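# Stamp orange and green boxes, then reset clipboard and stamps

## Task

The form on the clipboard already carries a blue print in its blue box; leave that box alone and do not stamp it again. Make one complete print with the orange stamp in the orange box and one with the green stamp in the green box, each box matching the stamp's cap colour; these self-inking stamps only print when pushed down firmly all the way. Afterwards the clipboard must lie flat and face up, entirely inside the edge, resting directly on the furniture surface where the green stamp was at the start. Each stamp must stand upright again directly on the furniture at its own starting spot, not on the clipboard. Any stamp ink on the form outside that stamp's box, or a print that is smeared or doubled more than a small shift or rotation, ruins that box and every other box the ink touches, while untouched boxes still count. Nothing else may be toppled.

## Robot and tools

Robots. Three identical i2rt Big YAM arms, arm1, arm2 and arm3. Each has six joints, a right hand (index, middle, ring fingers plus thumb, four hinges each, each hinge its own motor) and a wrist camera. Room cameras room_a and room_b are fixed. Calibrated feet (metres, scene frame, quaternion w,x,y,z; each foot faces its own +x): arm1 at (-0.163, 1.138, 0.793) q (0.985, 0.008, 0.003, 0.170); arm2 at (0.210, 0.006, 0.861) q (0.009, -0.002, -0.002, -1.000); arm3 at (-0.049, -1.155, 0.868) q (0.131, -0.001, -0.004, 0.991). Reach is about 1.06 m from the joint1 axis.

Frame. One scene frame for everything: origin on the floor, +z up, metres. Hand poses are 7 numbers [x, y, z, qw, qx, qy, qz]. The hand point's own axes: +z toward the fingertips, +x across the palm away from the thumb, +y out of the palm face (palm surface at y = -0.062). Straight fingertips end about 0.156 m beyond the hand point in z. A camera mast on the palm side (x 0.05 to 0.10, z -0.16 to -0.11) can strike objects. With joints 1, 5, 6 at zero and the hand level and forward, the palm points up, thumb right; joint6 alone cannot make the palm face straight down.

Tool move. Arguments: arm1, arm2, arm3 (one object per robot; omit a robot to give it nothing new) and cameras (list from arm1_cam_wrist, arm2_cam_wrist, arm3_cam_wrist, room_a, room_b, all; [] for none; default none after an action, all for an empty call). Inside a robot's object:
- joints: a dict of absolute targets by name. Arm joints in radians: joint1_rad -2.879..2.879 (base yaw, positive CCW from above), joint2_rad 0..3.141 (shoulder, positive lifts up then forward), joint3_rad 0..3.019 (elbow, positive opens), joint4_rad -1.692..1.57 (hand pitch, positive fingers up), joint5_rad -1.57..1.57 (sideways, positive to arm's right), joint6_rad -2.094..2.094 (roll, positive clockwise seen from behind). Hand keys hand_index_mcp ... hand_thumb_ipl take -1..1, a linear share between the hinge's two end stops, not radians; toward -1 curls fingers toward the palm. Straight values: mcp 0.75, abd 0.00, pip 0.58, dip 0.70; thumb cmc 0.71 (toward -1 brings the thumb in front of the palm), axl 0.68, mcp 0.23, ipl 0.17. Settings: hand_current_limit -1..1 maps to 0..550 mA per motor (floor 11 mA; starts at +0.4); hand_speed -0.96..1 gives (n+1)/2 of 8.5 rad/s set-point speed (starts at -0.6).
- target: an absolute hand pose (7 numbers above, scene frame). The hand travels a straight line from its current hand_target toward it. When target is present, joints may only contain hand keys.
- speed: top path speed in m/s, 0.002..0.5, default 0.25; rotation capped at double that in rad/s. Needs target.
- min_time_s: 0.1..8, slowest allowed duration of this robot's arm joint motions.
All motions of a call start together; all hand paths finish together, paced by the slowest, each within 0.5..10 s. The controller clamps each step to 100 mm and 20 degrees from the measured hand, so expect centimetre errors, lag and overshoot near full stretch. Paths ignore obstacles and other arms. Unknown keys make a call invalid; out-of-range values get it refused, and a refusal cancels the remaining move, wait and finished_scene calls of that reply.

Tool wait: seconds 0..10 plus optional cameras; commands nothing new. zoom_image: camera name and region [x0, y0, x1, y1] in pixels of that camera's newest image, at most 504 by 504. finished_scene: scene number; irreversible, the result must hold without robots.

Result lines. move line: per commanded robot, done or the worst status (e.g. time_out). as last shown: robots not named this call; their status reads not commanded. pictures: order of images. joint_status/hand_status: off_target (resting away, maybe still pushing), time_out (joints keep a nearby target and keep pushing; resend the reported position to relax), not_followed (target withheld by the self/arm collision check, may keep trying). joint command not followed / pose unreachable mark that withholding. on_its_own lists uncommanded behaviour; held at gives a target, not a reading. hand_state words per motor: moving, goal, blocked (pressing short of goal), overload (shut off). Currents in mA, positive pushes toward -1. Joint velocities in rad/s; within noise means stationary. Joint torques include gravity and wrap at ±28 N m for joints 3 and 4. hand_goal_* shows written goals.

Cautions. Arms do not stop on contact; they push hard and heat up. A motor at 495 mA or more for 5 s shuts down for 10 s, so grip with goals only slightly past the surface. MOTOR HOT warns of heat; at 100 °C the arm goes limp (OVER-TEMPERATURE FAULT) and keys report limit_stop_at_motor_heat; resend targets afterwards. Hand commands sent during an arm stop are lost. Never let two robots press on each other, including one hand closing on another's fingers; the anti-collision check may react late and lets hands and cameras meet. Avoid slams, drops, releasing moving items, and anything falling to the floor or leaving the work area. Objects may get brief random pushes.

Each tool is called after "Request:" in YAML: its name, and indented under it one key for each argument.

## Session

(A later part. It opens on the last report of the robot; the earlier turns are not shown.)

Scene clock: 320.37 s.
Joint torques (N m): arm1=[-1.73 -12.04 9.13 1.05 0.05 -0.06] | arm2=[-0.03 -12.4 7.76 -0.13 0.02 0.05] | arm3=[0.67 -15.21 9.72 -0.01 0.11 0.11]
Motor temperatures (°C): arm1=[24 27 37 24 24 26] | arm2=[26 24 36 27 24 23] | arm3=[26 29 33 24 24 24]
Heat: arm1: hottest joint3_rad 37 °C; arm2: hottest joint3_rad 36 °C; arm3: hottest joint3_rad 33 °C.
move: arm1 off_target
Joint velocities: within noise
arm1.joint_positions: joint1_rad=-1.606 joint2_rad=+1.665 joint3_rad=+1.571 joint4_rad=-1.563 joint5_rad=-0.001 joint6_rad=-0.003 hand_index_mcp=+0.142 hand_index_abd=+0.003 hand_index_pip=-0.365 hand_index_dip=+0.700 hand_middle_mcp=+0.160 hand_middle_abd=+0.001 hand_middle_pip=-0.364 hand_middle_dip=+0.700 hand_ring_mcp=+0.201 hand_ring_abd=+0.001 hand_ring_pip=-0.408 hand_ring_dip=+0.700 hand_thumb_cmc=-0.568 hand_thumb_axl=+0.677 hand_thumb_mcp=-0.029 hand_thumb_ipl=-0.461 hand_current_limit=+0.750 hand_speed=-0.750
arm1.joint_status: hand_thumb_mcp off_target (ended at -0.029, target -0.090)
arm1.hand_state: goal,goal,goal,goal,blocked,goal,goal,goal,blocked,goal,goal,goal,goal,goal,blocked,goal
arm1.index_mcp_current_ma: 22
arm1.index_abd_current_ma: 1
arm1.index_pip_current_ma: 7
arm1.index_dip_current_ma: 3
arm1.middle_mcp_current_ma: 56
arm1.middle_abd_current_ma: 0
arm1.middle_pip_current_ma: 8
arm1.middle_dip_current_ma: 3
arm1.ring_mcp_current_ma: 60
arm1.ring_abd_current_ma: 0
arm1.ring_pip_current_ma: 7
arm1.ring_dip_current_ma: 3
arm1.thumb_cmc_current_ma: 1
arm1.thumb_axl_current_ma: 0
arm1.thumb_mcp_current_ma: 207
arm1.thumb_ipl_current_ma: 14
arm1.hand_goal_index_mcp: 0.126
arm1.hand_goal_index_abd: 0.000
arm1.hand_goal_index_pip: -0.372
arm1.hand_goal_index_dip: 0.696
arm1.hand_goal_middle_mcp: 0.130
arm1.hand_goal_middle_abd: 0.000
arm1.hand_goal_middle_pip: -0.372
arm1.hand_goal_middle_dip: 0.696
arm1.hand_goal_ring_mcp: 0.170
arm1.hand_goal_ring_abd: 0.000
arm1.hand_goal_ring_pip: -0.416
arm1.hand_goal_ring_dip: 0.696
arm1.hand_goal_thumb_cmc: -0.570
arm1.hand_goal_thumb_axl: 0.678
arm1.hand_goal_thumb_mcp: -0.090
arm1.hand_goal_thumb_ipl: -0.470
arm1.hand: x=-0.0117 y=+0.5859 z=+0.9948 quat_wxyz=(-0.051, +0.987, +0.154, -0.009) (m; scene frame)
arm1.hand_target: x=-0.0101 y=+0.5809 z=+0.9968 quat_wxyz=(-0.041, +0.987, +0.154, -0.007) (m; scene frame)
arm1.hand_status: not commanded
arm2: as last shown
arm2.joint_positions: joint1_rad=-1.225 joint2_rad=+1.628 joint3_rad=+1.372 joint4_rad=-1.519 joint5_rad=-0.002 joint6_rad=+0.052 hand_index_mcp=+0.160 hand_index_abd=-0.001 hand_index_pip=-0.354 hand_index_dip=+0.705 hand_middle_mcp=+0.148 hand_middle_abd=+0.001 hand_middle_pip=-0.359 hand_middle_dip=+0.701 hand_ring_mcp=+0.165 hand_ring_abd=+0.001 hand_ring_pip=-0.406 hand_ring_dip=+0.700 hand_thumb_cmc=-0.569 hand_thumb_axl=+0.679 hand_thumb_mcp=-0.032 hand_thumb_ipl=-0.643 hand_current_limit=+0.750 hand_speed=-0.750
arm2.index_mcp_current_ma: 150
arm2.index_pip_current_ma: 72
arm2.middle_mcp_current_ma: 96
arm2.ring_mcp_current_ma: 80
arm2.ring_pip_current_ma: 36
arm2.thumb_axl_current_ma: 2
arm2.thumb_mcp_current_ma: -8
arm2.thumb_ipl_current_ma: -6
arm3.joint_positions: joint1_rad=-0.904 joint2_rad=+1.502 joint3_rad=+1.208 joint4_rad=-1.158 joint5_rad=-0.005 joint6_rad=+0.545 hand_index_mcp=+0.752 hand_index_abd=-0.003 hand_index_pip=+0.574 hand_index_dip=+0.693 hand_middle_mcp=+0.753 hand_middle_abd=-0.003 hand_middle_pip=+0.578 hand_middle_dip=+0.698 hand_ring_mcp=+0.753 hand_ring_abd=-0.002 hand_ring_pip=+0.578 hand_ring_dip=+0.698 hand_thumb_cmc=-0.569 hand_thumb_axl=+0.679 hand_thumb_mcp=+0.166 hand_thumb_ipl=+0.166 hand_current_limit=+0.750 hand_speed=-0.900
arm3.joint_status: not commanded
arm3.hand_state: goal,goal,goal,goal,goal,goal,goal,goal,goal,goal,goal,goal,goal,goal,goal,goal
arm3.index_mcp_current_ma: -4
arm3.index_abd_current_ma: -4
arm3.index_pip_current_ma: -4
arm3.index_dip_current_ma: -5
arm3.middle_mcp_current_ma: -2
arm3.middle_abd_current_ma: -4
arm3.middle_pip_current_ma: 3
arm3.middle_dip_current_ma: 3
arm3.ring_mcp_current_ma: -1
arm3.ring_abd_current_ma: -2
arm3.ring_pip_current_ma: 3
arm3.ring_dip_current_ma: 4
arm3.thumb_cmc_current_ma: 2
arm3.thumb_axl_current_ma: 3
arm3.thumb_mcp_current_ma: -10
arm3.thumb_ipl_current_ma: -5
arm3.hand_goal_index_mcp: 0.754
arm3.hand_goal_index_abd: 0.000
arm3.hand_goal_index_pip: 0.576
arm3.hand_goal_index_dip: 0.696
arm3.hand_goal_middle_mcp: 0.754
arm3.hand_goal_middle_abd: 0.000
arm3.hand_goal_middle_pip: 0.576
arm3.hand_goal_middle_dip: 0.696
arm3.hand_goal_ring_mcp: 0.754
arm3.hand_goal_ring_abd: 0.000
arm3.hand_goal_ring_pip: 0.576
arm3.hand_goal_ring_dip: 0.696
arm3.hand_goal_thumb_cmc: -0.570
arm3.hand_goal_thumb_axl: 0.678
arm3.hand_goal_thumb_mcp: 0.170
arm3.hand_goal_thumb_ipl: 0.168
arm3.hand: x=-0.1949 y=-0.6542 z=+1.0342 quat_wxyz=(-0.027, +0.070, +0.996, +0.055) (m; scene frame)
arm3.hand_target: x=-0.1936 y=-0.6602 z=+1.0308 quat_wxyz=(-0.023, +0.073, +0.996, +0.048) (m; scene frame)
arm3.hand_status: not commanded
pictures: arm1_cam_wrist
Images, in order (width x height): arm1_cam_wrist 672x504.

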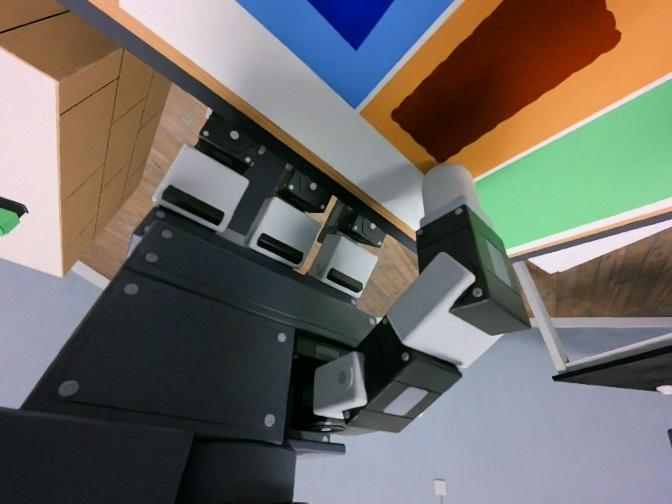

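Request:
move:
  arm1: {"joints": {"hand_index_mcp": 0.115, "hand_middle_mcp": 0.12, "hand_ring_mcp": 0.16}}
  arm2: {"joints": {"hand_thumb_mcp": 0.05}}

Request:
move:
  arm2: {"joints": {"hand_thumb_mcp": 0.18, "hand_thumb_ipl": -0.3}}
  cameras: ["arm1_cam_wrist", "arm2_cam_wrist"]

Scene clock: 321.27 s.
Joint torques (N m): arm1=[-1.61 -12.04 9.13 0.99 0.06 -0.05] | arm2=[0.09 -12.45 7.77 -0.16 0.02 0.06] | arm3=[0.62 -15.21 9.7 0.02 0.11 0.11]
Motor temperatures (°C): arm1=[24 27 37 24 24 26] | arm2=[26 24 36 27 24 23] | arm3=[26 29 33 24 24 24]
Heat: arm1: hottest joint3_rad 37 °C; arm2: hottest joint3_rad 36 °C; arm3: hottest joint3_rad 33 °C.
move: arm1 off_target; arm2 done
Joint velocities: within noise
arm1.joint_positions: joint1_rad=-1.606 joint2_rad=+1.665 joint3_rad=+1.571 joint4_rad=-1.562 joint5_rad=-0.001 joint6_rad=-0.003 hand_index_mcp=+0.142 hand_index_abd=+0.003 hand_index_pip=-0.365 hand_index_dip=+0.700 hand_middle_mcp=+0.158 hand_middle_abd=+0.001 hand_middle_pip=-0.364 hand_middle_dip=+0.700 hand_ring_mcp=+0.196 hand_ring_abd=+0.001 hand_ring_pip=-0.408 hand_ring_dip=+0.700 hand_thumb_cmc=-0.568 hand_thumb_axl=+0.678 hand_thumb_mcp=-0.029 hand_thumb_ipl=-0.461 hand_current_limit=+0.750 hand_speed=-0.750
arm1.joint_status: hand_index_mcp off_target (ended at +0.142, target +0.115); hand_middle_mcp off_target (ended at +0.158, target +0.120); hand_ring_mcp off_target (ended at +0.196, target +0.160)
arm1.hand_state: blocked,goal,goal,goal,blocked,goal,goal,goal,blocked,goal,goal,goal,goal,goal,blocked,goal
arm1.index_mcp_current_ma: 45
arm1.index_abd_current_ma: 1
arm1.index_pip_current_ma: 7
arm1.index_dip_current_ma: 3
arm1.middle_mcp_current_ma: 79
arm1.middle_abd_current_ma: 0
arm1.middle_pip_current_ma: 8
arm1.middle_dip_current_ma: 3
arm1.ring_mcp_current_ma: 72
arm1.ring_abd_current_ma: 0
arm1.ring_pip_current_ma: 8
arm1.ring_dip_current_ma: 3
arm1.thumb_cmc_current_ma: 1
arm1.thumb_axl_current_ma: 0
arm1.thumb_mcp_current_ma: 206
arm1.thumb_ipl_current_ma: 14
arm1.hand_goal_index_mcp: 0.116
arm1.hand_goal_index_abd: 0.000
arm1.hand_goal_index_pip: -0.372
arm1.hand_goal_index_dip: 0.696
arm1.hand_goal_middle_mcp: 0.120
arm1.hand_goal_middle_abd: 0.000
arm1.hand_goal_middle_pip: -0.372
arm1.hand_goal_middle_dip: 0.696
arm1.hand_goal_ring_mcp: 0.160
arm1.hand_goal_ring_abd: 0.000
arm1.hand_goal_ring_pip: -0.416
arm1.hand_goal_ring_dip: 0.696
arm1.hand_goal_thumb_cmc: -0.570
arm1.hand_goal_thumb_axl: 0.678
arm1.hand_goal_thumb_mcp: -0.090
arm1.hand_goal_thumb_ipl: -0.470
arm1.hand: x=-0.0116 y=+0.5856 z=+0.9949 quat_wxyz=(-0.050, +0.987, +0.154, -0.009) (m; scene frame)
arm1.hand_target: x=-0.0101 y=+0.5809 z=+0.9968 quat_wxyz=(-0.041, +0.987, +0.154, -0.007) (m; scene frame)
arm1.hand_status: not commanded
arm2.joint_positions: joint1_rad=-1.225 joint2_rad=+1.628 joint3_rad=+1.372 joint4_rad=-1.519 joint5_rad=-0.002 joint6_rad=+0.052 hand_index_mcp=+0.156 hand_index_abd=-0.001 hand_index_pip=-0.356 hand_index_dip=+0.704 hand_middle_mcp=+0.148 hand_middle_abd=+0.001 hand_middle_pip=-0.359 hand_middle_dip=+0.701 hand_ring_mcp=+0.166 hand_ring_abd=+0.001 hand_ring_pip=-0.406 hand_ring_dip=+0.700 hand_thumb_cmc=-0.569 hand_thumb_axl=+0.679 hand_thumb_mcp=+0.042 hand_thumb_ipl=-0.643 hand_current_limit=+0.750 hand_speed=-0.750
arm2.joint_status: all done
arm2.hand_state: blocked,goal,goal,goal,blocked,goal,goal,goal,goal,goal,goal,goal,goal,goal,goal,goal
arm2.index_mcp_current_ma: 134
arm2.index_abd_current_ma: -2
arm2.index_pip_current_ma: 64
arm2.index_dip_current_ma: 28
arm2.middle_mcp_current_ma: 96
arm2.middle_abd_current_ma: 2
arm2.middle_pip_current_ma: 48
arm2.middle_dip_current_ma: 18
arm2.ring_mcp_current_ma: 84
arm2.ring_abd_current_ma: 2
arm2.ring_pip_current_ma: 36
arm2.ring_dip_current_ma: 14
arm2.thumb_cmc_current_ma: 3
arm2.thumb_axl_current_ma: 2
arm2.thumb_mcp_current_ma: -37
arm2.thumb_ipl_current_ma: -6
arm2.hand_goal_index_mcp: 0.126
arm2.hand_goal_index_abd: 0.000
arm2.hand_goal_index_pip: -0.372
arm2.hand_goal_index_dip: 0.696
arm2.hand_goal_middle_mcp: 0.126
arm2.hand_goal_middle_abd: 0.000
arm2.hand_goal_middle_pip: -0.372
arm2.hand_goal_middle_dip: 0.696
arm2.hand_goal_ring_mcp: 0.146
arm2.hand_goal_ring_abd: 0.000
arm2.hand_goal_ring_pip: -0.416
arm2.hand_goal_ring_dip: 0.696
arm2.hand_goal_thumb_cmc: -0.570
arm2.hand_goal_thumb_axl: 0.678
arm2.hand_goal_thumb_mcp: 0.050
arm2.hand_goal_thumb_ipl: -0.642
arm2.hand: x=+0.0537 y=+0.4948 z=+1.0077 quat_wxyz=(-0.018, +0.155, -0.983, +0.102) (m; scene frame)
arm2.hand_target: x=+0.0534 y=+0.4961 z=+1.0091 quat_wxyz=(-0.017, +0.155, -0.983, +0.100) (m; scene frame)
arm2.hand_status: not commanded
arm3: as last shown
pictures: none

Scene clock: 322.23 s.
Joint torques (N m): arm1=[-1.55 -12.04 9.16 0.98 0.06 -0.06] | arm2=[0.09 -12.4 7.77 -0.13 0.02 0.06] | arm3=[0.62 -15.27 9.7 0.01 0.1 0.11]
Motor temperatures (°C): arm1=[24 27 37 24 24 26] | arm2=[26 24 36 27 24 23] | arm3=[26 29 33 24 24 24]
Heat: arm1: hottest joint3_rad 37 °C; arm2: hottest joint3_rad 36 °C; arm3: hottest joint3_rad 33 °C.
move: arm2 done
Joint velocities: within noise
arm1, arm3: as last shown
arm2.joint_positions: joint1_rad=-1.225 joint2_rad=+1.628 joint3_rad=+1.372 joint4_rad=-1.519 joint5_rad=-0.002 joint6_rad=+0.052 hand_index_mcp=+0.156 hand_index_abd=-0.001 hand_index_pip=-0.356 hand_index_dip=+0.704 hand_middle_mcp=+0.148 hand_middle_abd=+0.001 hand_middle_pip=-0.359 hand_middle_dip=+0.701 hand_ring_mcp=+0.166 hand_ring_abd=+0.001 hand_ring_pip=-0.406 hand_ring_dip=+0.700 hand_thumb_cmc=-0.569 hand_thumb_axl=+0.679 hand_thumb_mcp=+0.171 hand_thumb_ipl=-0.303 hand_current_limit=+0.750 hand_speed=-0.750
arm2.joint_status: all done
arm2.hand_state: blocked,goal,goal,goal,blocked,goal,goal,goal,goal,goal,goal,goal,goal,goal,goal,goal
arm2.index_mcp_current_ma: 134
arm2.index_abd_current_ma: -2
arm2.index_pip_current_ma: 64
arm2.index_dip_current_ma: 28
arm2.middle_mcp_current_ma: 96
arm2.middle_abd_current_ma: 2
arm2.middle_pip_current_ma: 48
arm2.middle_dip_current_ma: 18
arm2.ring_mcp_current_ma: 84
arm2.ring_abd_current_ma: 2
arm2.ring_pip_current_ma: 36
arm2.ring_dip_current_ma: 14
arm2.thumb_cmc_current_ma: 3
arm2.thumb_axl_current_ma: 2
arm2.thumb_mcp_current_ma: -45
arm2.thumb_ipl_current_ma: -16
arm2.hand_goal_index_mcp: 0.126
arm2.hand_goal_index_abd: 0.000
arm2.hand_goal_index_pip: -0.372
arm2.hand_goal_index_dip: 0.696
arm2.hand_goal_middle_mcp: 0.126
arm2.hand_goal_middle_abd: 0.000
arm2.hand_goal_middle_pip: -0.372
arm2.hand_goal_middle_dip: 0.696
arm2.hand_goal_ring_mcp: 0.146
arm2.hand_goal_ring_abd: 0.000
arm2.hand_goal_ring_pip: -0.416
arm2.hand_goal_ring_dip: 0.696
arm2.hand_goal_thumb_cmc: -0.570
arm2.hand_goal_thumb_axl: 0.678
arm2.hand_goal_thumb_mcp: 0.180
arm2.hand_goal_thumb_ipl: -0.300
arm2.hand: x=+0.0537 y=+0.4948 z=+1.0077 quat_wxyz=(-0.018, +0.155, -0.983, +0.102) (m; scene frame)
arm2.hand_target: x=+0.0534 y=+0.4961 z=+1.0091 quat_wxyz=(-0.017, +0.155, -0.983, +0.100) (m; scene frame)
arm2.hand_status: not commanded
pictures: arm1_cam_wrist, arm2_cam_wrist
Images, in order (width x height): arm1_cam_wrist 672x504, arm2_cam_wrist 672x504.

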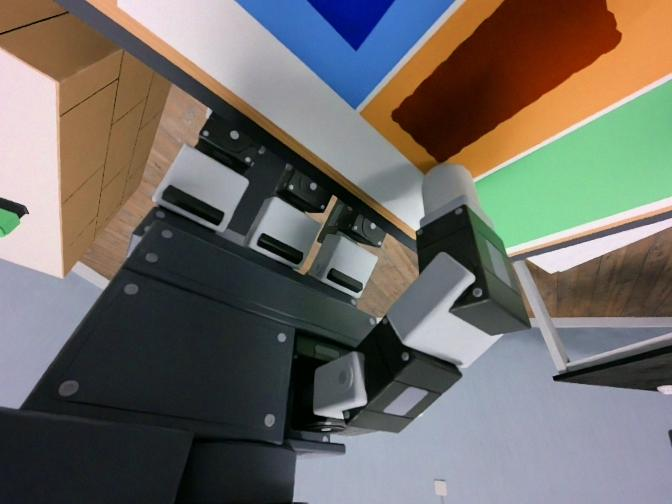

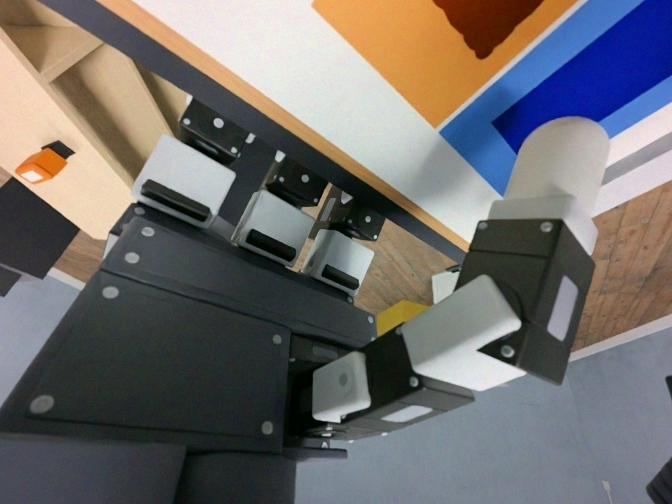

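Request:
move:
  arm2: {"joints": {"hand_thumb_ipl": 0.1, "hand_index_mcp": 0.17, "hand_middle_mcp": 0.165, "hand_ring_mcp": 0.185}}

Request:
move:
  arm2: {"joints": {"hand_index_mcp": 0.21, "hand_middle_mcp": 0.21, "hand_ring_mcp": 0.23}}
  cameras: ["arm1_cam_wrist", "arm2_cam_wrist"]

Scene clock: 323.53 s.
Joint torques (N m): arm1=[-1.61 -12.1 9.17 0.85 0.05 -0.06] | arm2=[-0.03 -12.4 7.79 -0.12 0.02 0.06] | arm3=[0.67 -15.21 9.69 0.01 0.11 0.11]
Motor temperatures (°C): arm1=[24 27 37 24 24 26] | arm2=[26 24 36 27 24 23] | arm3=[26 29 33 24 24 24]
Heat: arm1: hottest joint3_rad 37 °C; arm2: hottest joint3_rad 36 °C; arm3: hottest joint3_rad 33 °C.
move: arm2 done
Joint velocities: within noise
arm1, arm3: as last shown
arm1.joint_positions: joint1_rad=-1.606 joint2_rad=+1.665 joint3_rad=+1.571 joint4_rad=-1.560 joint5_rad=-0.001 joint6_rad=-0.003 hand_index_mcp=+0.145 hand_index_abd=+0.003 hand_index_pip=-0.359 hand_index_dip=+0.701 hand_middle_mcp=+0.156 hand_middle_abd=+0.001 hand_middle_pip=-0.362 hand_middle_dip=+0.700 hand_ring_mcp=+0.195 hand_ring_abd=+0.001 hand_ring_pip=-0.407 hand_ring_dip=+0.700 hand_thumb_cmc=-0.568 hand_thumb_axl=+0.678 hand_thumb_mcp=-0.047 hand_thumb_ipl=-0.461 hand_current_limit=+0.750 hand_speed=-0.750
arm1.index_mcp_current_ma: 54
arm1.index_pip_current_ma: 16
arm1.index_dip_current_ma: 4
arm1.middle_mcp_current_ma: 73
arm1.middle_pip_current_ma: 11
arm1.ring_mcp_current_ma: 71
arm1.ring_pip_current_ma: 10
arm1.thumb_mcp_current_ma: 127
arm1.hand: x=-0.0114 y=+0.5849 z=+0.9950 quat_wxyz=(-0.049, +0.987, +0.154, -0.008) (m; scene frame)
arm2.joint_positions: joint1_rad=-1.225 joint2_rad=+1.628 joint3_rad=+1.372 joint4_rad=-1.519 joint5_rad=-0.002 joint6_rad=+0.052 hand_index_mcp=+0.177 hand_index_abd=-0.001 hand_index_pip=-0.362 hand_index_dip=+0.701 hand_middle_mcp=+0.172 hand_middle_abd=+0.001 hand_middle_pip=-0.364 hand_middle_dip=+0.699 hand_ring_mcp=+0.192 hand_ring_abd=+0.001 hand_ring_pip=-0.408 hand_ring_dip=+0.700 hand_thumb_cmc=-0.569 hand_thumb_axl=+0.679 hand_thumb_mcp=+0.171 hand_thumb_ipl=+0.096 hand_current_limit=+0.750 hand_speed=-0.750
arm2.joint_status: all done
arm2.hand_state: goal,goal,goal,goal,goal,goal,goal,goal,goal,goal,goal,goal,goal,goal,goal,goal
arm2.index_mcp_current_ma: 29
arm2.index_abd_current_ma: -2
arm2.index_pip_current_ma: 39
arm2.index_dip_current_ma: 18
arm2.middle_mcp_current_ma: 22
arm2.middle_abd_current_ma: 2
arm2.middle_pip_current_ma: 30
arm2.middle_dip_current_ma: 12
arm2.ring_mcp_current_ma: 24
arm2.ring_abd_current_ma: 2
arm2.ring_pip_current_ma: 31
arm2.ring_dip_current_ma: 14
arm2.thumb_cmc_current_ma: 3
arm2.thumb_axl_current_ma: 2
arm2.thumb_mcp_current_ma: -45
arm2.thumb_ipl_current_ma: -21
arm2.hand_goal_index_mcp: 0.170
arm2.hand_goal_index_abd: 0.000
arm2.hand_goal_index_pip: -0.372
arm2.hand_goal_index_dip: 0.696
arm2.hand_goal_middle_mcp: 0.166
arm2.hand_goal_middle_abd: 0.000
arm2.hand_goal_middle_pip: -0.372
arm2.hand_goal_middle_dip: 0.696
arm2.hand_goal_ring_mcp: 0.186
arm2.hand_goal_ring_abd: 0.000
arm2.hand_goal_ring_pip: -0.416
arm2.hand_goal_ring_dip: 0.696
arm2.hand_goal_thumb_cmc: -0.570
arm2.hand_goal_thumb_axl: 0.678
arm2.hand_goal_thumb_mcp: 0.180
arm2.hand_goal_thumb_ipl: 0.100
arm2.hand: x=+0.0537 y=+0.4948 z=+1.0077 quat_wxyz=(-0.018, +0.155, -0.983, +0.102) (m; scene frame)
arm2.hand_target: x=+0.0534 y=+0.4961 z=+1.0091 quat_wxyz=(-0.017, +0.155, -0.983, +0.100) (m; scene frame)
arm2.hand_status: not commanded
pictures: none

Scene clock: 324.03 s.
Joint torques (N m): arm1=[-1.61 -12.04 9.16 0.83 0.05 -0.06] | arm2=[0.09 -12.4 7.79 -0.12 0.02 0.06] | arm3=[0.62 -15.21 9.72 0.02 0.11 0.11]
Motor temperatures (°C): arm1=[24 27 37 24 24 26] | arm2=[26 24 36 27 24 23] | arm3=[26 29 33 24 24 24]
Heat: arm1: hottest joint3_rad 37 °C; arm2: hottest joint3_rad 36 °C; arm3: hottest joint3_rad 33 °C.
move: arm2 done
Joint velocities: within noise
arm1, arm3: as last shown
arm1.joint_positions: joint1_rad=-1.606 joint2_rad=+1.665 joint3_rad=+1.571 joint4_rad=-1.559 joint5_rad=-0.001 joint6_rad=-0.003 hand_index_mcp=+0.148 hand_index_abd=+0.003 hand_index_pip=-0.357 hand_index_dip=+0.702 hand_middle_mcp=+0.156 hand_middle_abd=+0.001 hand_middle_pip=-0.359 hand_middle_dip=+0.700 hand_ring_mcp=+0.195 hand_ring_abd=+0.001 hand_ring_pip=-0.405 hand_ring_dip=+0.700 hand_thumb_cmc=-0.568 hand_thumb_axl=+0.678 hand_thumb_mcp=-0.047 hand_thumb_ipl=-0.461 hand_current_limit=+0.750 hand_speed=-0.750
arm1.index_mcp_current_ma: 61
arm1.index_pip_current_ma: 19
arm1.index_dip_current_ma: 5
arm1.middle_pip_current_ma: 16
arm1.ring_pip_current_ma: 12
arm1.hand: x=-0.0113 y=+0.5847 z=+0.9951 quat_wxyz=(-0.049, +0.987, +0.154, -0.008) (m; scene frame)
arm1.hand_target: x=-0.0101 y=+0.5808 z=+0.9968 quat_wxyz=(-0.041, +0.987, +0.154, -0.007) (m; scene frame)
arm2.joint_positions: joint1_rad=-1.225 joint2_rad=+1.628 joint3_rad=+1.372 joint4_rad=-1.519 joint5_rad=-0.002 joint6_rad=+0.052 hand_index_mcp=+0.212 hand_index_abd=-0.001 hand_index_pip=-0.364 hand_index_dip=+0.700 hand_middle_mcp=+0.212 hand_middle_abd=+0.001 hand_middle_pip=-0.365 hand_middle_dip=+0.699 hand_ring_mcp=+0.232 hand_ring_abd=+0.001 hand_ring_pip=-0.409 hand_ring_dip=+0.700 hand_thumb_cmc=-0.569 hand_thumb_axl=+0.679 hand_thumb_mcp=+0.171 hand_thumb_ipl=+0.096 hand_current_limit=+0.750 hand_speed=-0.750
arm2.joint_status: all done
arm2.hand_state: goal,goal,goal,goal,goal,goal,goal,goal,goal,goal,goal,goal,goal,goal,goal,goal
arm2.index_mcp_current_ma: 8
arm2.index_abd_current_ma: -2
arm2.index_pip_current_ma: 28
arm2.index_dip_current_ma: 13
arm2.middle_mcp_current_ma: 9
arm2.middle_abd_current_ma: 2
arm2.middle_pip_current_ma: 26
arm2.middle_dip_current_ma: 10
arm2.ring_mcp_current_ma: 8
arm2.ring_abd_current_ma: 2
arm2.ring_pip_current_ma: 26
arm2.ring_dip_current_ma: 13
arm2.thumb_cmc_current_ma: 3
arm2.thumb_axl_current_ma: 2
arm2.thumb_mcp_current_ma: -45
arm2.thumb_ipl_current_ma: -21
arm2.hand_goal_index_mcp: 0.210
arm2.hand_goal_index_abd: 0.000
arm2.hand_goal_index_pip: -0.372
arm2.hand_goal_index_dip: 0.696
arm2.hand_goal_middle_mcp: 0.210
arm2.hand_goal_middle_abd: 0.000
arm2.hand_goal_middle_pip: -0.372
arm2.hand_goal_middle_dip: 0.696
arm2.hand_goal_ring_mcp: 0.230
arm2.hand_goal_ring_abd: 0.000
arm2.hand_goal_ring_pip: -0.416
arm2.hand_goal_ring_dip: 0.696
arm2.hand_goal_thumb_cmc: -0.570
arm2.hand_goal_thumb_axl: 0.678
arm2.hand_goal_thumb_mcp: 0.180
arm2.hand_goal_thumb_ipl: 0.100
arm2.hand: x=+0.0537 y=+0.4948 z=+1.0077 quat_wxyz=(-0.018, +0.155, -0.983, +0.102) (m; scene frame)
arm2.hand_target: x=+0.0534 y=+0.4961 z=+1.0091 quat_wxyz=(-0.017, +0.155, -0.983, +0.100) (m; scene frame)
arm2.hand_status: not commanded
pictures: arm1_cam_wrist, arm2_cam_wrist
Images, in order (width x height): arm1_cam_wrist 672x504, arm2_cam_wrist 672x504.

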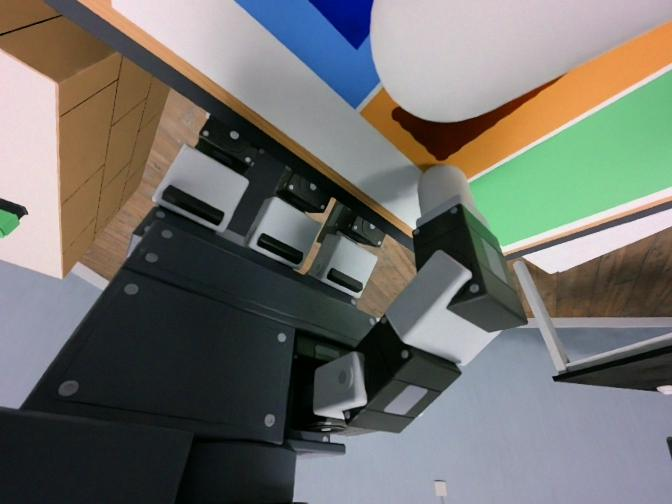

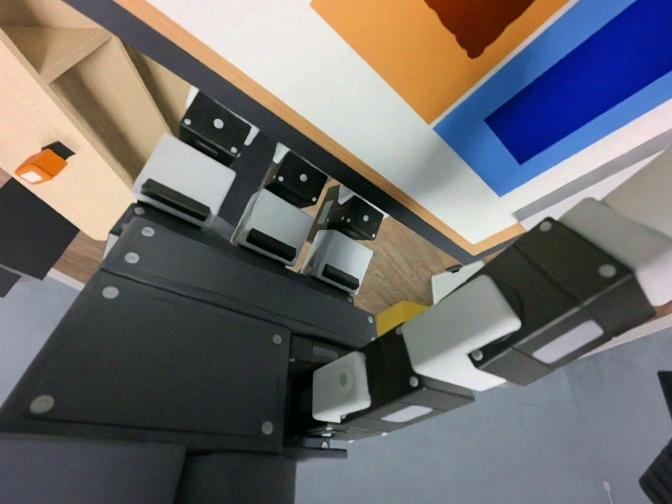

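Request:
move:
  arm1: {"joints": {"hand_thumb_mcp": -0.11, "hand_index_mcp": 0.1, "hand_middle_mcp": 0.11, "hand_ring_mcp": 0.15}}
  arm2: {"joints": {"hand_index_mcp": 0.27, "hand_middle_mcp": 0.27, "hand_ring_mcp": 0.28}}

Request:
move:
  arm2: {"target": [0.0974, 0.3618, 1.0040, -0.017, 0.155, -0.983, 0.100], "speed": 0.08}
  cameras: ["arm1_cam_wrist", "room_a"]

Scene clock: 324.73 s.
Joint torques (N m): arm1=[-1.55 -12.1 9.14 0.84 0.06 -0.06] | arm2=[0.09 -12.4 7.76 -0.13 0.02 0.06] | arm3=[0.67 -15.27 9.72 0.01 0.11 0.11]
Motor temperatures (°C): arm1=[24 27 37 24 24 26] | arm2=[26 24 36 27 24 23] | arm3=[26 29 33 24 24 24]
Heat: arm1: hottest joint3_rad 37 °C; arm2: hottest joint3_rad 36 °C; arm3: hottest joint3_rad 33 °C.
move: arm1 off_target; arm2 done
Joint velocities: within noise
arm1.joint_positions: joint1_rad=-1.606 joint2_rad=+1.665 joint3_rad=+1.571 joint4_rad=-1.559 joint5_rad=-0.001 joint6_rad=-0.003 hand_index_mcp=+0.148 hand_index_abd=+0.003 hand_index_pip=-0.355 hand_index_dip=+0.703 hand_middle_mcp=+0.156 hand_middle_abd=+0.001 hand_middle_pip=-0.359 hand_middle_dip=+0.700 hand_ring_mcp=+0.191 hand_ring_abd=+0.001 hand_ring_pip=-0.404 hand_ring_dip=+0.700 hand_thumb_cmc=-0.568 hand_thumb_axl=+0.678 hand_thumb_mcp=-0.061 hand_thumb_ipl=-0.461 hand_current_limit=+0.750 hand_speed=-0.750
arm1.joint_status: hand_index_mcp off_target (ended at +0.148, target +0.100); hand_middle_mcp off_target (ended at +0.156, target +0.110); hand_ring_mcp off_target (ended at +0.191, target +0.150); hand_thumb_mcp off_target (ended at -0.061, target -0.110)
arm1.hand_state: blocked,goal,goal,goal,blocked,goal,goal,goal,blocked,goal,goal,goal,goal,goal,blocked,goal
arm1.index_mcp_current_ma: 110
arm1.index_abd_current_ma: 1
arm1.index_pip_current_ma: 23
arm1.index_dip_current_ma: 6
arm1.middle_mcp_current_ma: 104
arm1.middle_abd_current_ma: 0
arm1.middle_pip_current_ma: 16
arm1.middle_dip_current_ma: 3
arm1.ring_mcp_current_ma: 89
arm1.ring_abd_current_ma: 0
arm1.ring_pip_current_ma: 13
arm1.ring_dip_current_ma: 3
arm1.thumb_cmc_current_ma: 1
arm1.thumb_axl_current_ma: 0
arm1.thumb_mcp_current_ma: 152
arm1.thumb_ipl_current_ma: 14
arm1.hand_goal_index_mcp: 0.100
arm1.hand_goal_index_abd: 0.000
arm1.hand_goal_index_pip: -0.372
arm1.hand_goal_index_dip: 0.696
arm1.hand_goal_middle_mcp: 0.110
arm1.hand_goal_middle_abd: 0.000
arm1.hand_goal_middle_pip: -0.372
arm1.hand_goal_middle_dip: 0.696
arm1.hand_goal_ring_mcp: 0.150
arm1.hand_goal_ring_abd: 0.000
arm1.hand_goal_ring_pip: -0.416
arm1.hand_goal_ring_dip: 0.696
arm1.hand_goal_thumb_cmc: -0.570
arm1.hand_goal_thumb_axl: 0.678
arm1.hand_goal_thumb_mcp: -0.110
arm1.hand_goal_thumb_ipl: -0.470
arm1.hand: x=-0.0113 y=+0.5847 z=+0.9951 quat_wxyz=(-0.049, +0.987, +0.154, -0.008) (m; scene frame)
arm1.hand_target: x=-0.0101 y=+0.5808 z=+0.9968 quat_wxyz=(-0.041, +0.987, +0.154, -0.007) (m; scene frame)
arm1.hand_status: not commanded
arm2.joint_positions: joint1_rad=-1.225 joint2_rad=+1.628 joint3_rad=+1.372 joint4_rad=-1.519 joint5_rad=-0.002 joint6_rad=+0.052 hand_index_mcp=+0.272 hand_index_abd=-0.001 hand_index_pip=-0.365 hand_index_dip=+0.700 hand_middle_mcp=+0.272 hand_middle_abd=+0.001 hand_middle_pip=-0.365 hand_middle_dip=+0.699 hand_ring_mcp=+0.282 hand_ring_abd=+0.001 hand_ring_pip=-0.409 hand_ring_dip=+0.700 hand_thumb_cmc=-0.569 hand_thumb_axl=+0.679 hand_thumb_mcp=+0.171 hand_thumb_ipl=+0.096 hand_current_limit=+0.750 hand_speed=-0.750
arm2.joint_status: all done
arm2.hand_state: goal,goal,goal,goal,goal,goal,goal,goal,goal,goal,goal,goal,goal,goal,goal,goal
arm2.index_mcp_current_ma: 6
arm2.index_abd_current_ma: -2
arm2.index_pip_current_ma: 26
arm2.index_dip_current_ma: 12
arm2.middle_mcp_current_ma: 6
arm2.middle_abd_current_ma: 2
arm2.middle_pip_current_ma: 24
arm2.middle_dip_current_ma: 10
arm2.ring_mcp_current_ma: 6
arm2.ring_abd_current_ma: 2
arm2.ring_pip_current_ma: 25
arm2.ring_dip_current_ma: 13
arm2.thumb_cmc_current_ma: 3
arm2.thumb_axl_current_ma: 2
arm2.thumb_mcp_current_ma: -45
arm2.thumb_ipl_current_ma: -21
arm2.hand_goal_index_mcp: 0.270
arm2.hand_goal_index_abd: 0.000
arm2.hand_goal_index_pip: -0.372
arm2.hand_goal_index_dip: 0.696
arm2.hand_goal_middle_mcp: 0.270
arm2.hand_goal_middle_abd: 0.000
arm2.hand_goal_middle_pip: -0.372
arm2.hand_goal_middle_dip: 0.696
arm2.hand_goal_ring_mcp: 0.280
arm2.hand_goal_ring_abd: 0.000
arm2.hand_goal_ring_pip: -0.416
arm2.hand_goal_ring_dip: 0.696
arm2.hand_goal_thumb_cmc: -0.570
arm2.hand_goal_thumb_axl: 0.678
arm2.hand_goal_thumb_mcp: 0.180
arm2.hand_goal_thumb_ipl: 0.100
arm2.hand: x=+0.0537 y=+0.4948 z=+1.0077 quat_wxyz=(-0.018, +0.155, -0.983, +0.102) (m; scene frame)
arm2.hand_target: x=+0.0534 y=+0.4961 z=+1.0091 quat_wxyz=(-0.017, +0.155, -0.983, +0.100) (m; scene frame)
arm2.hand_status: not commanded
arm3: as last shown
pictures: none

Scene clock: 327.03 s.
Joint torques (N m): arm1=[-1.61 -12.1 9.16 0.84 0.06 -0.06] | arm2=[1.26 -7.77 7.04 0.1 -0.09 0.18] | arm3=[0.67 -15.27 9.7 -0.01 0.11 0.11]
Motor temperatures (°C): arm1=[24 27 37 24 24 26] | arm2=[26 24 36 27 24 23] | arm3=[26 29 33 24 24 24]
Heat: arm1: hottest joint3_rad 37 °C; arm2: hottest joint3_rad 36 °C; arm3: hottest joint3_rad 33 °C.
move: arm2 done
Joint velocities: within noise
arm1, arm3: as last shown
arm2.joint_positions: joint1_rad=-1.220 joint2_rad=+1.274 joint3_rad=+0.985 joint4_rad=-1.490 joint5_rad=-0.005 joint6_rad=+0.058 hand_index_mcp=+0.272 hand_index_abd=-0.001 hand_index_pip=-0.365 hand_index_dip=+0.700 hand_middle_mcp=+0.272 hand_middle_abd=+0.001 hand_middle_pip=-0.365 hand_middle_dip=+0.699 hand_ring_mcp=+0.282 hand_ring_abd=+0.001 hand_ring_pip=-0.409 hand_ring_dip=+0.700 hand_thumb_cmc=-0.569 hand_thumb_axl=+0.679 hand_thumb_mcp=+0.171 hand_thumb_ipl=+0.096 hand_current_limit=+0.750 hand_speed=-0.750
arm2.joint_status: not commanded
arm2.hand_state: goal,goal,goal,goal,goal,goal,goal,goal,goal,goal,goal,goal,goal,goal,goal,goal
arm2.index_mcp_current_ma: 7
arm2.index_abd_current_ma: -2
arm2.index_pip_current_ma: 26
arm2.index_dip_current_ma: 12
arm2.middle_mcp_current_ma: 8
arm2.middle_abd_current_ma: 2
arm2.middle_pip_current_ma: 24
arm2.middle_dip_current_ma: 10
arm2.ring_mcp_current_ma: 8
arm2.ring_abd_current_ma: 2
arm2.ring_pip_current_ma: 24
arm2.ring_dip_current_ma: 13
arm2.thumb_cmc_current_ma: 3
arm2.thumb_axl_current_ma: 2
arm2.thumb_mcp_current_ma: -45
arm2.thumb_ipl_current_ma: -21
arm2.hand_goal_index_mcp: 0.270
arm2.hand_goal_index_abd: 0.000
arm2.hand_goal_index_pip: -0.372
arm2.hand_goal_index_dip: 0.696
arm2.hand_goal_middle_mcp: 0.270
arm2.hand_goal_middle_abd: 0.000
arm2.hand_goal_middle_pip: -0.372
arm2.hand_goal_middle_dip: 0.696
arm2.hand_goal_ring_mcp: 0.280
arm2.hand_goal_ring_abd: 0.000
arm2.hand_goal_ring_pip: -0.416
arm2.hand_goal_ring_dip: 0.696
arm2.hand_goal_thumb_cmc: -0.570
arm2.hand_goal_thumb_axl: 0.678
arm2.hand_goal_thumb_mcp: 0.180
arm2.hand_goal_thumb_ipl: 0.100
arm2.hand: x=+0.1017 y=+0.3636 z=+1.0034 quat_wxyz=(-0.018, +0.154, -0.982, +0.104) (m; scene frame)
arm2.hand_target: x=+0.0974 y=+0.3618 z=+1.0040 quat_wxyz=(-0.017, +0.155, -0.983, +0.100) (m; scene frame)
arm2.hand_status: done (0.005 m and 0.5 deg from the pose sent, 0.140 m and 0.2 deg at the start)
pictures: arm1_cam_wrist, room_a
Images, in order (width x height): arm1_cam_wrist 672x504, room_a 672x504.

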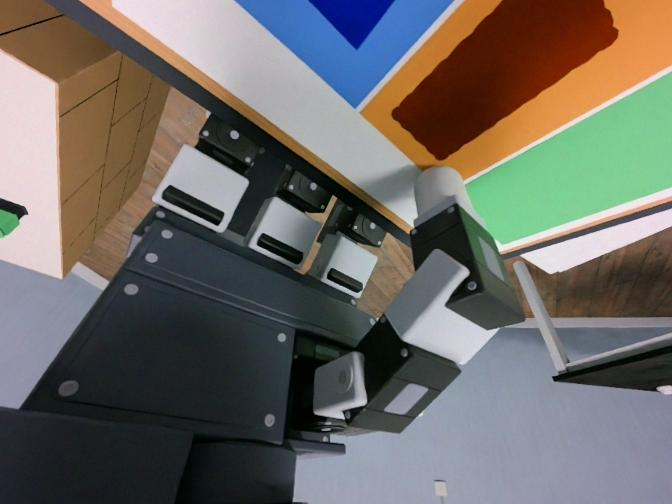

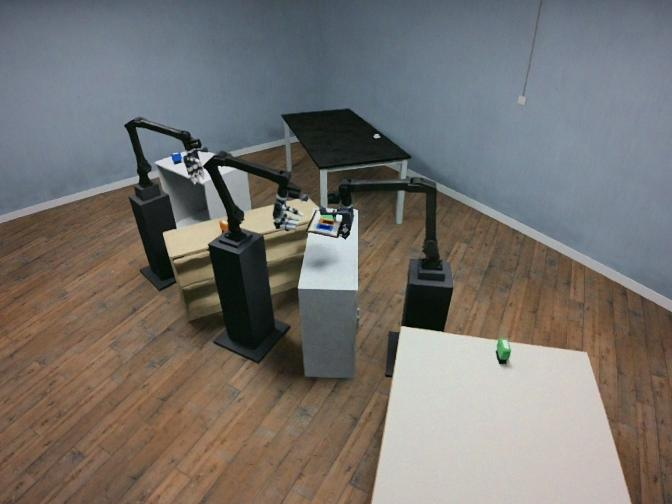

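Request:
zoom_image:
  camera: "arm1_cam_wrist"
  region: [340, 0, 672, 249]

Request:
zoom_image:
  camera: "arm1_cam_wrist"
  region: [0, 0, 340, 255]

Request:
zoom_image:
  camera: "room_a"
  region: [260, 160, 460, 310]

Scaled by 1.518 from the camera's 672x504 image, which has a finer 960x720 frame.

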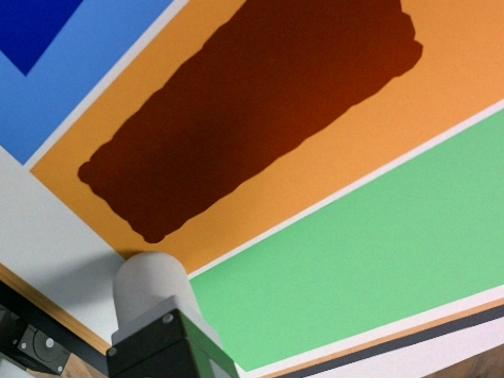

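Scaled by 1.482 from the camera's 672x504 image, which has a finer 960x720 frame.

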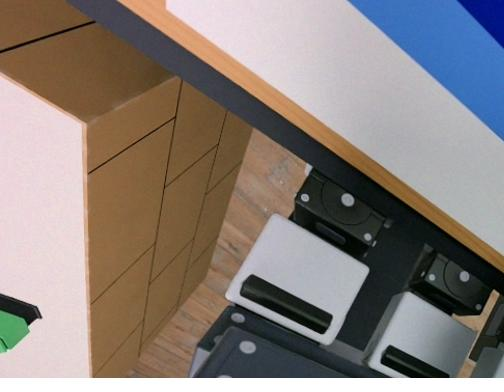

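Scaled by 2.520 from the camera's 672x504 image, which has a finer 960x720 frame.

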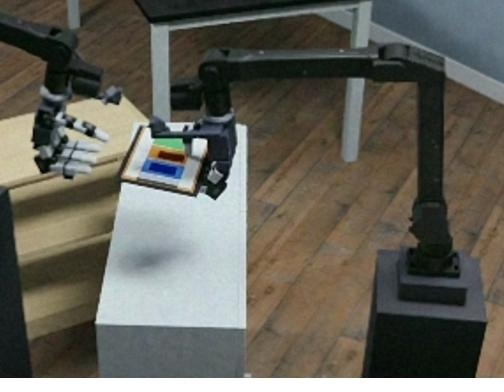

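Request:
move:
  arm2: {"joints": {"joint1_rad": -0.85}, "min_time_s": 2.0}
  arm1: {"target": [-0.0101, 0.5808, 1.0168, -0.041, 0.987, 0.154, -0.007], "speed": 0.05}
  cameras: ["arm1_cam_wrist"]

Scene clock: 333.13 s.
Joint torques (N m): arm1=[-1.55 -12.63 13.01 -0.09 0.03 -0.05] | arm2=[0.85 -7.77 7.05 0.09 -0.05 0.19] | arm3=[0.67 -15.21 9.7 -0.01 0.11 0.11]
Motor temperatures (°C): arm1=[24 27 37 24 24 26] | arm2=[26 24 36 27 24 23] | arm3=[26 29 33 24 24 24]
Heat: arm1: hottest joint3_rad 37 °C; arm2: hottest joint3_rad 36 °C; arm3: hottest joint3_rad 33 °C.
move: arm1 off_target; arm2 done
Joint velocities: within noise
arm1.joint_positions: joint1_rad=-1.606 joint2_rad=+1.665 joint3_rad=+1.571 joint4_rad=-1.591 joint5_rad=-0.001 joint6_rad=-0.003 hand_index_mcp=+0.148 hand_index_abd=+0.003 hand_index_pip=-0.355 hand_index_dip=+0.703 hand_middle_mcp=+0.156 hand_middle_abd=+0.001 hand_middle_pip=-0.359 hand_middle_dip=+0.700 hand_ring_mcp=+0.191 hand_ring_abd=+0.001 hand_ring_pip=-0.404 hand_ring_dip=+0.700 hand_thumb_cmc=-0.568 hand_thumb_axl=+0.678 hand_thumb_mcp=-0.061 hand_thumb_ipl=-0.461 hand_current_limit=+0.750 hand_speed=-0.750
arm1.joint_status: not commanded
arm1.hand_state: blocked,goal,goal,goal,blocked,goal,goal,goal,blocked,goal,goal,goal,goal,goal,blocked,goal
arm1.index_mcp_current_ma: 110
arm1.index_abd_current_ma: 1
arm1.index_pip_current_ma: 23
arm1.index_dip_current_ma: 6
arm1.middle_mcp_current_ma: 104
arm1.middle_abd_current_ma: 0
arm1.middle_pip_current_ma: 16
arm1.middle_dip_current_ma: 3
arm1.ring_mcp_current_ma: 89
arm1.ring_abd_current_ma: 0
arm1.ring_pip_current_ma: 13
arm1.ring_dip_current_ma: 3
arm1.thumb_cmc_current_ma: 1
arm1.thumb_axl_current_ma: 0
arm1.thumb_mcp_current_ma: 152
arm1.thumb_ipl_current_ma: 14
arm1.hand_goal_index_mcp: 0.100
arm1.hand_goal_index_abd: 0.000
arm1.hand_goal_index_pip: -0.372
arm1.hand_goal_index_dip: 0.696
arm1.hand_goal_middle_mcp: 0.110
arm1.hand_goal_middle_abd: 0.000
arm1.hand_goal_middle_pip: -0.372
arm1.hand_goal_middle_dip: 0.696
arm1.hand_goal_ring_mcp: 0.150
arm1.hand_goal_ring_abd: 0.000
arm1.hand_goal_ring_pip: -0.416
arm1.hand_goal_ring_dip: 0.696
arm1.hand_goal_thumb_cmc: -0.570
arm1.hand_goal_thumb_axl: 0.678
arm1.hand_goal_thumb_mcp: -0.110
arm1.hand_goal_thumb_ipl: -0.470
arm1.hand: x=-0.0139 y=+0.5926 z=+0.9933 quat_wxyz=(-0.065, +0.986, +0.154, -0.011) (m; scene frame)
arm1.hand_target: x=-0.0103 y=+0.5818 z=+1.0168 quat_wxyz=(-0.041, +0.987, +0.154, -0.007) (m; scene frame)
arm1.hand_status: off_target (0.027 m and 2.7 deg from the pose sent, 0.022 m and 0.9 deg at the start)
arm2.joint_positions: joint1_rad=-0.860 joint2_rad=+1.274 joint3_rad=+0.985 joint4_rad=-1.490 joint5_rad=-0.005 joint6_rad=+0.059 hand_index_mcp=+0.272 hand_index_abd=-0.001 hand_index_pip=-0.365 hand_index_dip=+0.700 hand_middle_mcp=+0.272 hand_middle_abd=+0.001 hand_middle_pip=-0.365 hand_middle_dip=+0.699 hand_ring_mcp=+0.282 hand_ring_abd=+0.001 hand_ring_pip=-0.409 hand_ring_dip=+0.700 hand_thumb_cmc=-0.569 hand_thumb_axl=+0.679 hand_thumb_mcp=+0.171 hand_thumb_ipl=+0.096 hand_current_limit=+0.750 hand_speed=-0.750
arm2.joint_status: all done
arm2.hand_state: goal,goal,goal,goal,goal,goal,goal,goal,goal,goal,goal,goal,goal,goal,goal,goal
arm2.index_mcp_current_ma: 7
arm2.index_abd_current_ma: -2
arm2.index_pip_current_ma: 26
arm2.index_dip_current_ma: 12
arm2.middle_mcp_current_ma: 8
arm2.middle_abd_current_ma: 2
arm2.middle_pip_current_ma: 24
arm2.middle_dip_current_ma: 10
arm2.ring_mcp_current_ma: 8
arm2.ring_abd_current_ma: 2
arm2.ring_pip_current_ma: 24
arm2.ring_dip_current_ma: 13
arm2.thumb_cmc_current_ma: 3
arm2.thumb_axl_current_ma: 2
arm2.thumb_mcp_current_ma: -45
arm2.thumb_ipl_current_ma: -21
arm2.hand_goal_index_mcp: 0.270
arm2.hand_goal_index_abd: 0.000
arm2.hand_goal_index_pip: -0.372
arm2.hand_goal_index_dip: 0.696
arm2.hand_goal_middle_mcp: 0.270
arm2.hand_goal_middle_abd: 0.000
arm2.hand_goal_middle_pip: -0.372
arm2.hand_goal_middle_dip: 0.696
arm2.hand_goal_ring_mcp: 0.280
arm2.hand_goal_ring_abd: 0.000
arm2.hand_goal_ring_pip: -0.416
arm2.hand_goal_ring_dip: 0.696
arm2.hand_goal_thumb_cmc: -0.570
arm2.hand_goal_thumb_axl: 0.678
arm2.hand_goal_thumb_mcp: 0.180
arm2.hand_goal_thumb_ipl: 0.100
arm2.hand: x=-0.0170 y=+0.3023 z=+1.0042 quat_wxyz=(-0.035, +0.327, -0.939, +0.099) (m; scene frame)
arm2.hand_target: x=-0.0192 y=+0.3001 z=+1.0047 quat_wxyz=(-0.034, +0.326, -0.940, +0.095) (m; scene frame)
arm2.hand_status: not commanded
arm3: as last shown
pictures: arm1_cam_wrist
Images, in order (width x height): arm1_cam_wrist 672x504.

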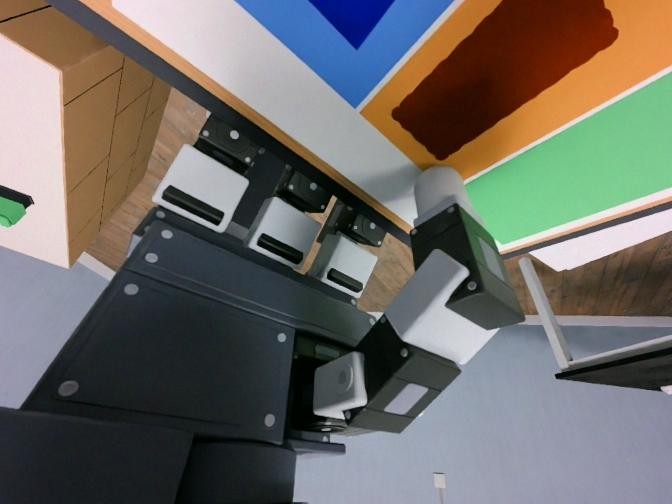

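Request:
move:
  arm1: {"joints": {"joint1_rad": -0.95, "joint2_rad": 1.74, "joint3_rad": 1.60, "joint4_rad": -1.46, "joint6_rad": -0.90}, "min_time_s": 3.0}
  cameras: ["arm1_cam_wrist"]

Scene clock: 337.47 s.
Joint torques (N m): arm1=[-1.14 -11.75 11.51 0.72 -0.29 -0.25] | arm2=[0.85 -7.77 7.04 0.1 -0.05 0.18] | arm3=[0.62 -15.21 9.7 -0.01 0.1 0.11]
Motor temperatures (°C): arm1=[24 27 37 24 24 26] | arm2=[26 24 36 27 24 23] | arm3=[26 29 33 24 24 24]
Heat: arm1: hottest joint3_rad 37 °C; arm2: hottest joint3_rad 36 °C; arm3: hottest joint3_rad 33 °C.
move: arm1 done
Joint velocities: within noise
arm1.joint_positions: joint1_rad=-0.952 joint2_rad=+1.725 joint3_rad=+1.571 joint4_rad=-1.472 joint5_rad=+0.001 joint6_rad=-0.880 hand_index_mcp=+0.148 hand_index_abd=+0.003 hand_index_pip=-0.355 hand_index_dip=+0.703 hand_middle_mcp=+0.156 hand_middle_abd=+0.001 hand_middle_pip=-0.359 hand_middle_dip=+0.700 hand_ring_mcp=+0.191 hand_ring_abd=+0.001 hand_ring_pip=-0.404 hand_ring_dip=+0.701 hand_thumb_cmc=-0.568 hand_thumb_axl=+0.678 hand_thumb_mcp=-0.061 hand_thumb_ipl=-0.461 hand_current_limit=+0.750 hand_speed=-0.750
arm1.joint_status: all done
arm1.hand_state: blocked,goal,goal,goal,blocked,goal,goal,goal,blocked,goal,goal,goal,goal,goal,blocked,goal
arm1.index_mcp_current_ma: 110
arm1.index_abd_current_ma: 1
arm1.index_pip_current_ma: 23
arm1.index_dip_current_ma: 6
arm1.middle_mcp_current_ma: 104
arm1.middle_abd_current_ma: 0
arm1.middle_pip_current_ma: 16
arm1.middle_dip_current_ma: 3
arm1.ring_mcp_current_ma: 89
arm1.ring_abd_current_ma: 0
arm1.ring_pip_current_ma: 14
arm1.ring_dip_current_ma: 3
arm1.thumb_cmc_current_ma: 1
arm1.thumb_axl_current_ma: 0
arm1.thumb_mcp_current_ma: 151
arm1.thumb_ipl_current_ma: 14
arm1.hand_goal_index_mcp: 0.100
arm1.hand_goal_index_abd: 0.000
arm1.hand_goal_index_pip: -0.372
arm1.hand_goal_index_dip: 0.696
arm1.hand_goal_middle_mcp: 0.110
arm1.hand_goal_middle_abd: 0.000
arm1.hand_goal_middle_pip: -0.372
arm1.hand_goal_middle_dip: 0.696
arm1.hand_goal_ring_mcp: 0.150
arm1.hand_goal_ring_abd: 0.000
arm1.hand_goal_ring_pip: -0.416
arm1.hand_goal_ring_dip: 0.696
arm1.hand_goal_thumb_cmc: -0.570
arm1.hand_goal_thumb_axl: 0.678
arm1.hand_goal_thumb_mcp: -0.110
arm1.hand_goal_thumb_ipl: -0.470
arm1.hand: x=+0.3442 y=+0.8428 z=+0.9691 quat_wxyz=(-0.035, +0.605, +0.795, +0.002) (m; scene frame)
arm1.hand_target: x=+0.3555 y=+0.8385 z=+0.9743 quat_wxyz=(-0.022, +0.597, +0.802, +0.004) (m; scene frame)
arm1.hand_status: not commanded
arm2: as last shown
arm3.joint_positions: joint1_rad=-0.904 joint2_rad=+1.502 joint3_rad=+1.208 joint4_rad=-1.158 joint5_rad=-0.005 joint6_rad=+0.545 hand_index_mcp=+0.752 hand_index_abd=-0.003 hand_index_pip=+0.574 hand_index_dip=+0.693 hand_middle_mcp=+0.753 hand_middle_abd=-0.003 hand_middle_pip=+0.578 hand_middle_dip=+0.698 hand_ring_mcp=+0.753 hand_ring_abd=-0.002 hand_ring_pip=+0.578 hand_ring_dip=+0.698 hand_thumb_cmc=-0.569 hand_thumb_axl=+0.679 hand_thumb_mcp=+0.166 hand_thumb_ipl=+0.166 hand_current_limit=+0.750 hand_speed=-0.900
arm3.joint_status: not commanded
arm3.hand_state: goal,goal,goal,goal,goal,goal,goal,goal,goal,goal,goal,goal,goal,goal,goal,goal
arm3.index_mcp_current_ma: -4
arm3.index_abd_current_ma: -4
arm3.index_pip_current_ma: -4
arm3.index_dip_current_ma: -5
arm3.middle_mcp_current_ma: -2
arm3.middle_abd_current_ma: -4
arm3.middle_pip_current_ma: 3
arm3.middle_dip_current_ma: 3
arm3.ring_mcp_current_ma: -1
arm3.ring_abd_current_ma: -2
arm3.ring_pip_current_ma: 3
arm3.ring_dip_current_ma: 4
arm3.thumb_cmc_current_ma: 2
arm3.thumb_axl_current_ma: 3
arm3.thumb_mcp_current_ma: -10
arm3.thumb_ipl_current_ma: -5
arm3.hand_goal_index_mcp: 0.754
arm3.hand_goal_index_abd: 0.000
arm3.hand_goal_index_pip: 0.576
arm3.hand_goal_index_dip: 0.696
arm3.hand_goal_middle_mcp: 0.754
arm3.hand_goal_middle_abd: 0.000
arm3.hand_goal_middle_pip: 0.576
arm3.hand_goal_middle_dip: 0.696
arm3.hand_goal_ring_mcp: 0.754
arm3.hand_goal_ring_abd: 0.000
arm3.hand_goal_ring_pip: 0.576
arm3.hand_goal_ring_dip: 0.696
arm3.hand_goal_thumb_cmc: -0.570
arm3.hand_goal_thumb_axl: 0.678
arm3.hand_goal_thumb_mcp: 0.170
arm3.hand_goal_thumb_ipl: 0.168
arm3.hand: x=-0.1949 y=-0.6542 z=+1.0342 quat_wxyz=(-0.027, +0.070, +0.996, +0.055) (m; scene frame)
arm3.hand_target: x=-0.1936 y=-0.6602 z=+1.0308 quat_wxyz=(-0.023, +0.073, +0.996, +0.048) (m; scene frame)
arm3.hand_status: not commanded
pictures: arm1_cam_wrist
Images, in order (width x height): arm1_cam_wrist 672x504.

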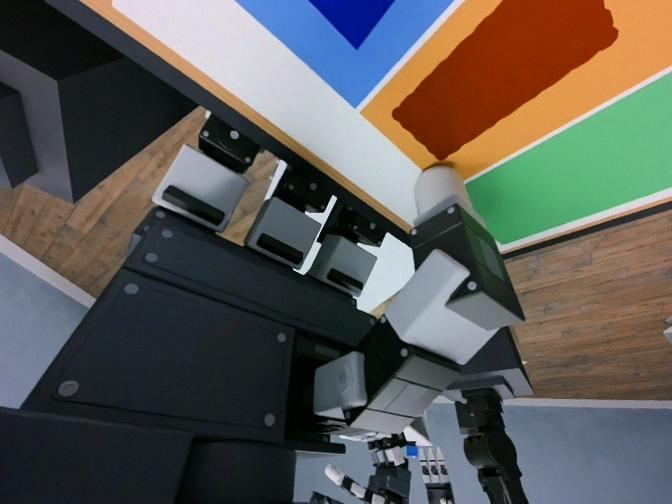

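Request:
move:
  arm1: {"joints": {"joint1_rad": -0.30, "joint2_rad": 1.82, "joint3_rad": 1.64, "joint4_rad": -1.37, "joint6_rad": -1.83}, "min_time_s": 3.0}
  cameras: ["arm1_cam_wrist", "room_a", "room_b"]

Scene clock: 341.17 s.
Joint torques (N m): arm1=[-1.26 -12.1 13.49 0.32 -0.41 -0.28] | arm2=[0.85 -7.71 7.06 0.08 -0.05 0.19] | arm3=[0.67 -15.27 9.73 0.01 0.1 0.11]
Motor temperatures (°C): arm1=[24 27 38 24 24 26] | arm2=[26 24 36 27 24 23] | arm3=[26 29 33 24 24 24]
Heat: arm1: hottest joint3_rad 38 °C; arm2: hottest joint3_rad 36 °C; arm3: hottest joint3_rad 33 °C.
move: arm1 done
Joint velocities: within noise
arm1.joint_positions: joint1_rad=-0.302 joint2_rad=+1.803 joint3_rad=+1.586 joint4_rad=-1.376 joint5_rad=+0.002 joint6_rad=-1.810 hand_index_mcp=+0.148 hand_index_abd=+0.003 hand_index_pip=-0.355 hand_index_dip=+0.703 hand_middle_mcp=+0.156 hand_middle_abd=+0.001 hand_middle_pip=-0.359 hand_middle_dip=+0.700 hand_ring_mcp=+0.191 hand_ring_abd=+0.001 hand_ring_pip=-0.404 hand_ring_dip=+0.701 hand_thumb_cmc=-0.568 hand_thumb_axl=+0.678 hand_thumb_mcp=-0.061 hand_thumb_ipl=-0.461 hand_current_limit=+0.750 hand_speed=-0.750
arm1.joint_status: all done
arm1.hand_state: blocked,goal,goal,goal,blocked,goal,goal,goal,blocked,goal,goal,goal,goal,goal,blocked,goal
arm1.index_mcp_current_ma: 110
arm1.index_abd_current_ma: 1
arm1.index_pip_current_ma: 23
arm1.index_dip_current_ma: 6
arm1.middle_mcp_current_ma: 104
arm1.middle_abd_current_ma: 0
arm1.middle_pip_current_ma: 16
arm1.middle_dip_current_ma: 3
arm1.ring_mcp_current_ma: 89
arm1.ring_abd_current_ma: 0
arm1.ring_pip_current_ma: 14
arm1.ring_dip_current_ma: 3
arm1.thumb_cmc_current_ma: 1
arm1.thumb_axl_current_ma: 0
arm1.thumb_mcp_current_ma: 151
arm1.thumb_ipl_current_ma: 14
arm1.hand_goal_index_mcp: 0.100
arm1.hand_goal_index_abd: 0.000
arm1.hand_goal_index_pip: -0.372
arm1.hand_goal_index_dip: 0.696
arm1.hand_goal_middle_mcp: 0.110
arm1.hand_goal_middle_abd: 0.000
arm1.hand_goal_middle_pip: -0.372
arm1.hand_goal_middle_dip: 0.696
arm1.hand_goal_ring_mcp: 0.150
arm1.hand_goal_ring_abd: 0.000
arm1.hand_goal_ring_pip: -0.416
arm1.hand_goal_ring_dip: 0.696
arm1.hand_goal_thumb_cmc: -0.570
arm1.hand_goal_thumb_axl: 0.678
arm1.hand_goal_thumb_mcp: -0.110
arm1.hand_goal_thumb_ipl: -0.470
arm1.hand: x=+0.3783 y=+1.2443 z=+0.9440 quat_wxyz=(-0.014, -0.139, +0.990, +0.008) (m; scene frame)
arm1.hand_target: x=+0.3959 y=+1.2468 z=+0.9552 quat_wxyz=(+0.008, -0.150, +0.989, +0.007) (m; scene frame)
arm1.hand_status: not commanded
arm2, arm3: as last shown
pictures: arm1_cam_wrist, room_a, room_b
Images, in order (width x height): arm1_cam_wrist 672x504, room_a 672x504, room_b 672x504.

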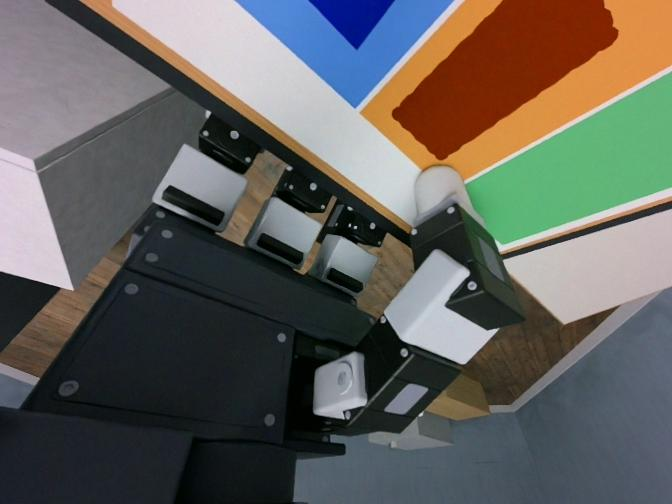

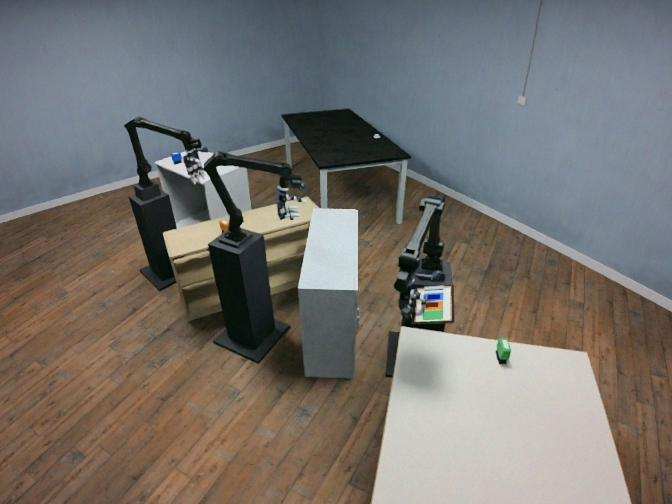

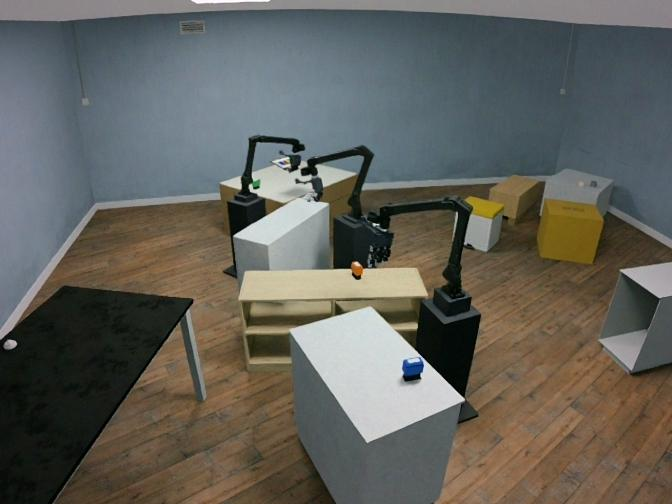

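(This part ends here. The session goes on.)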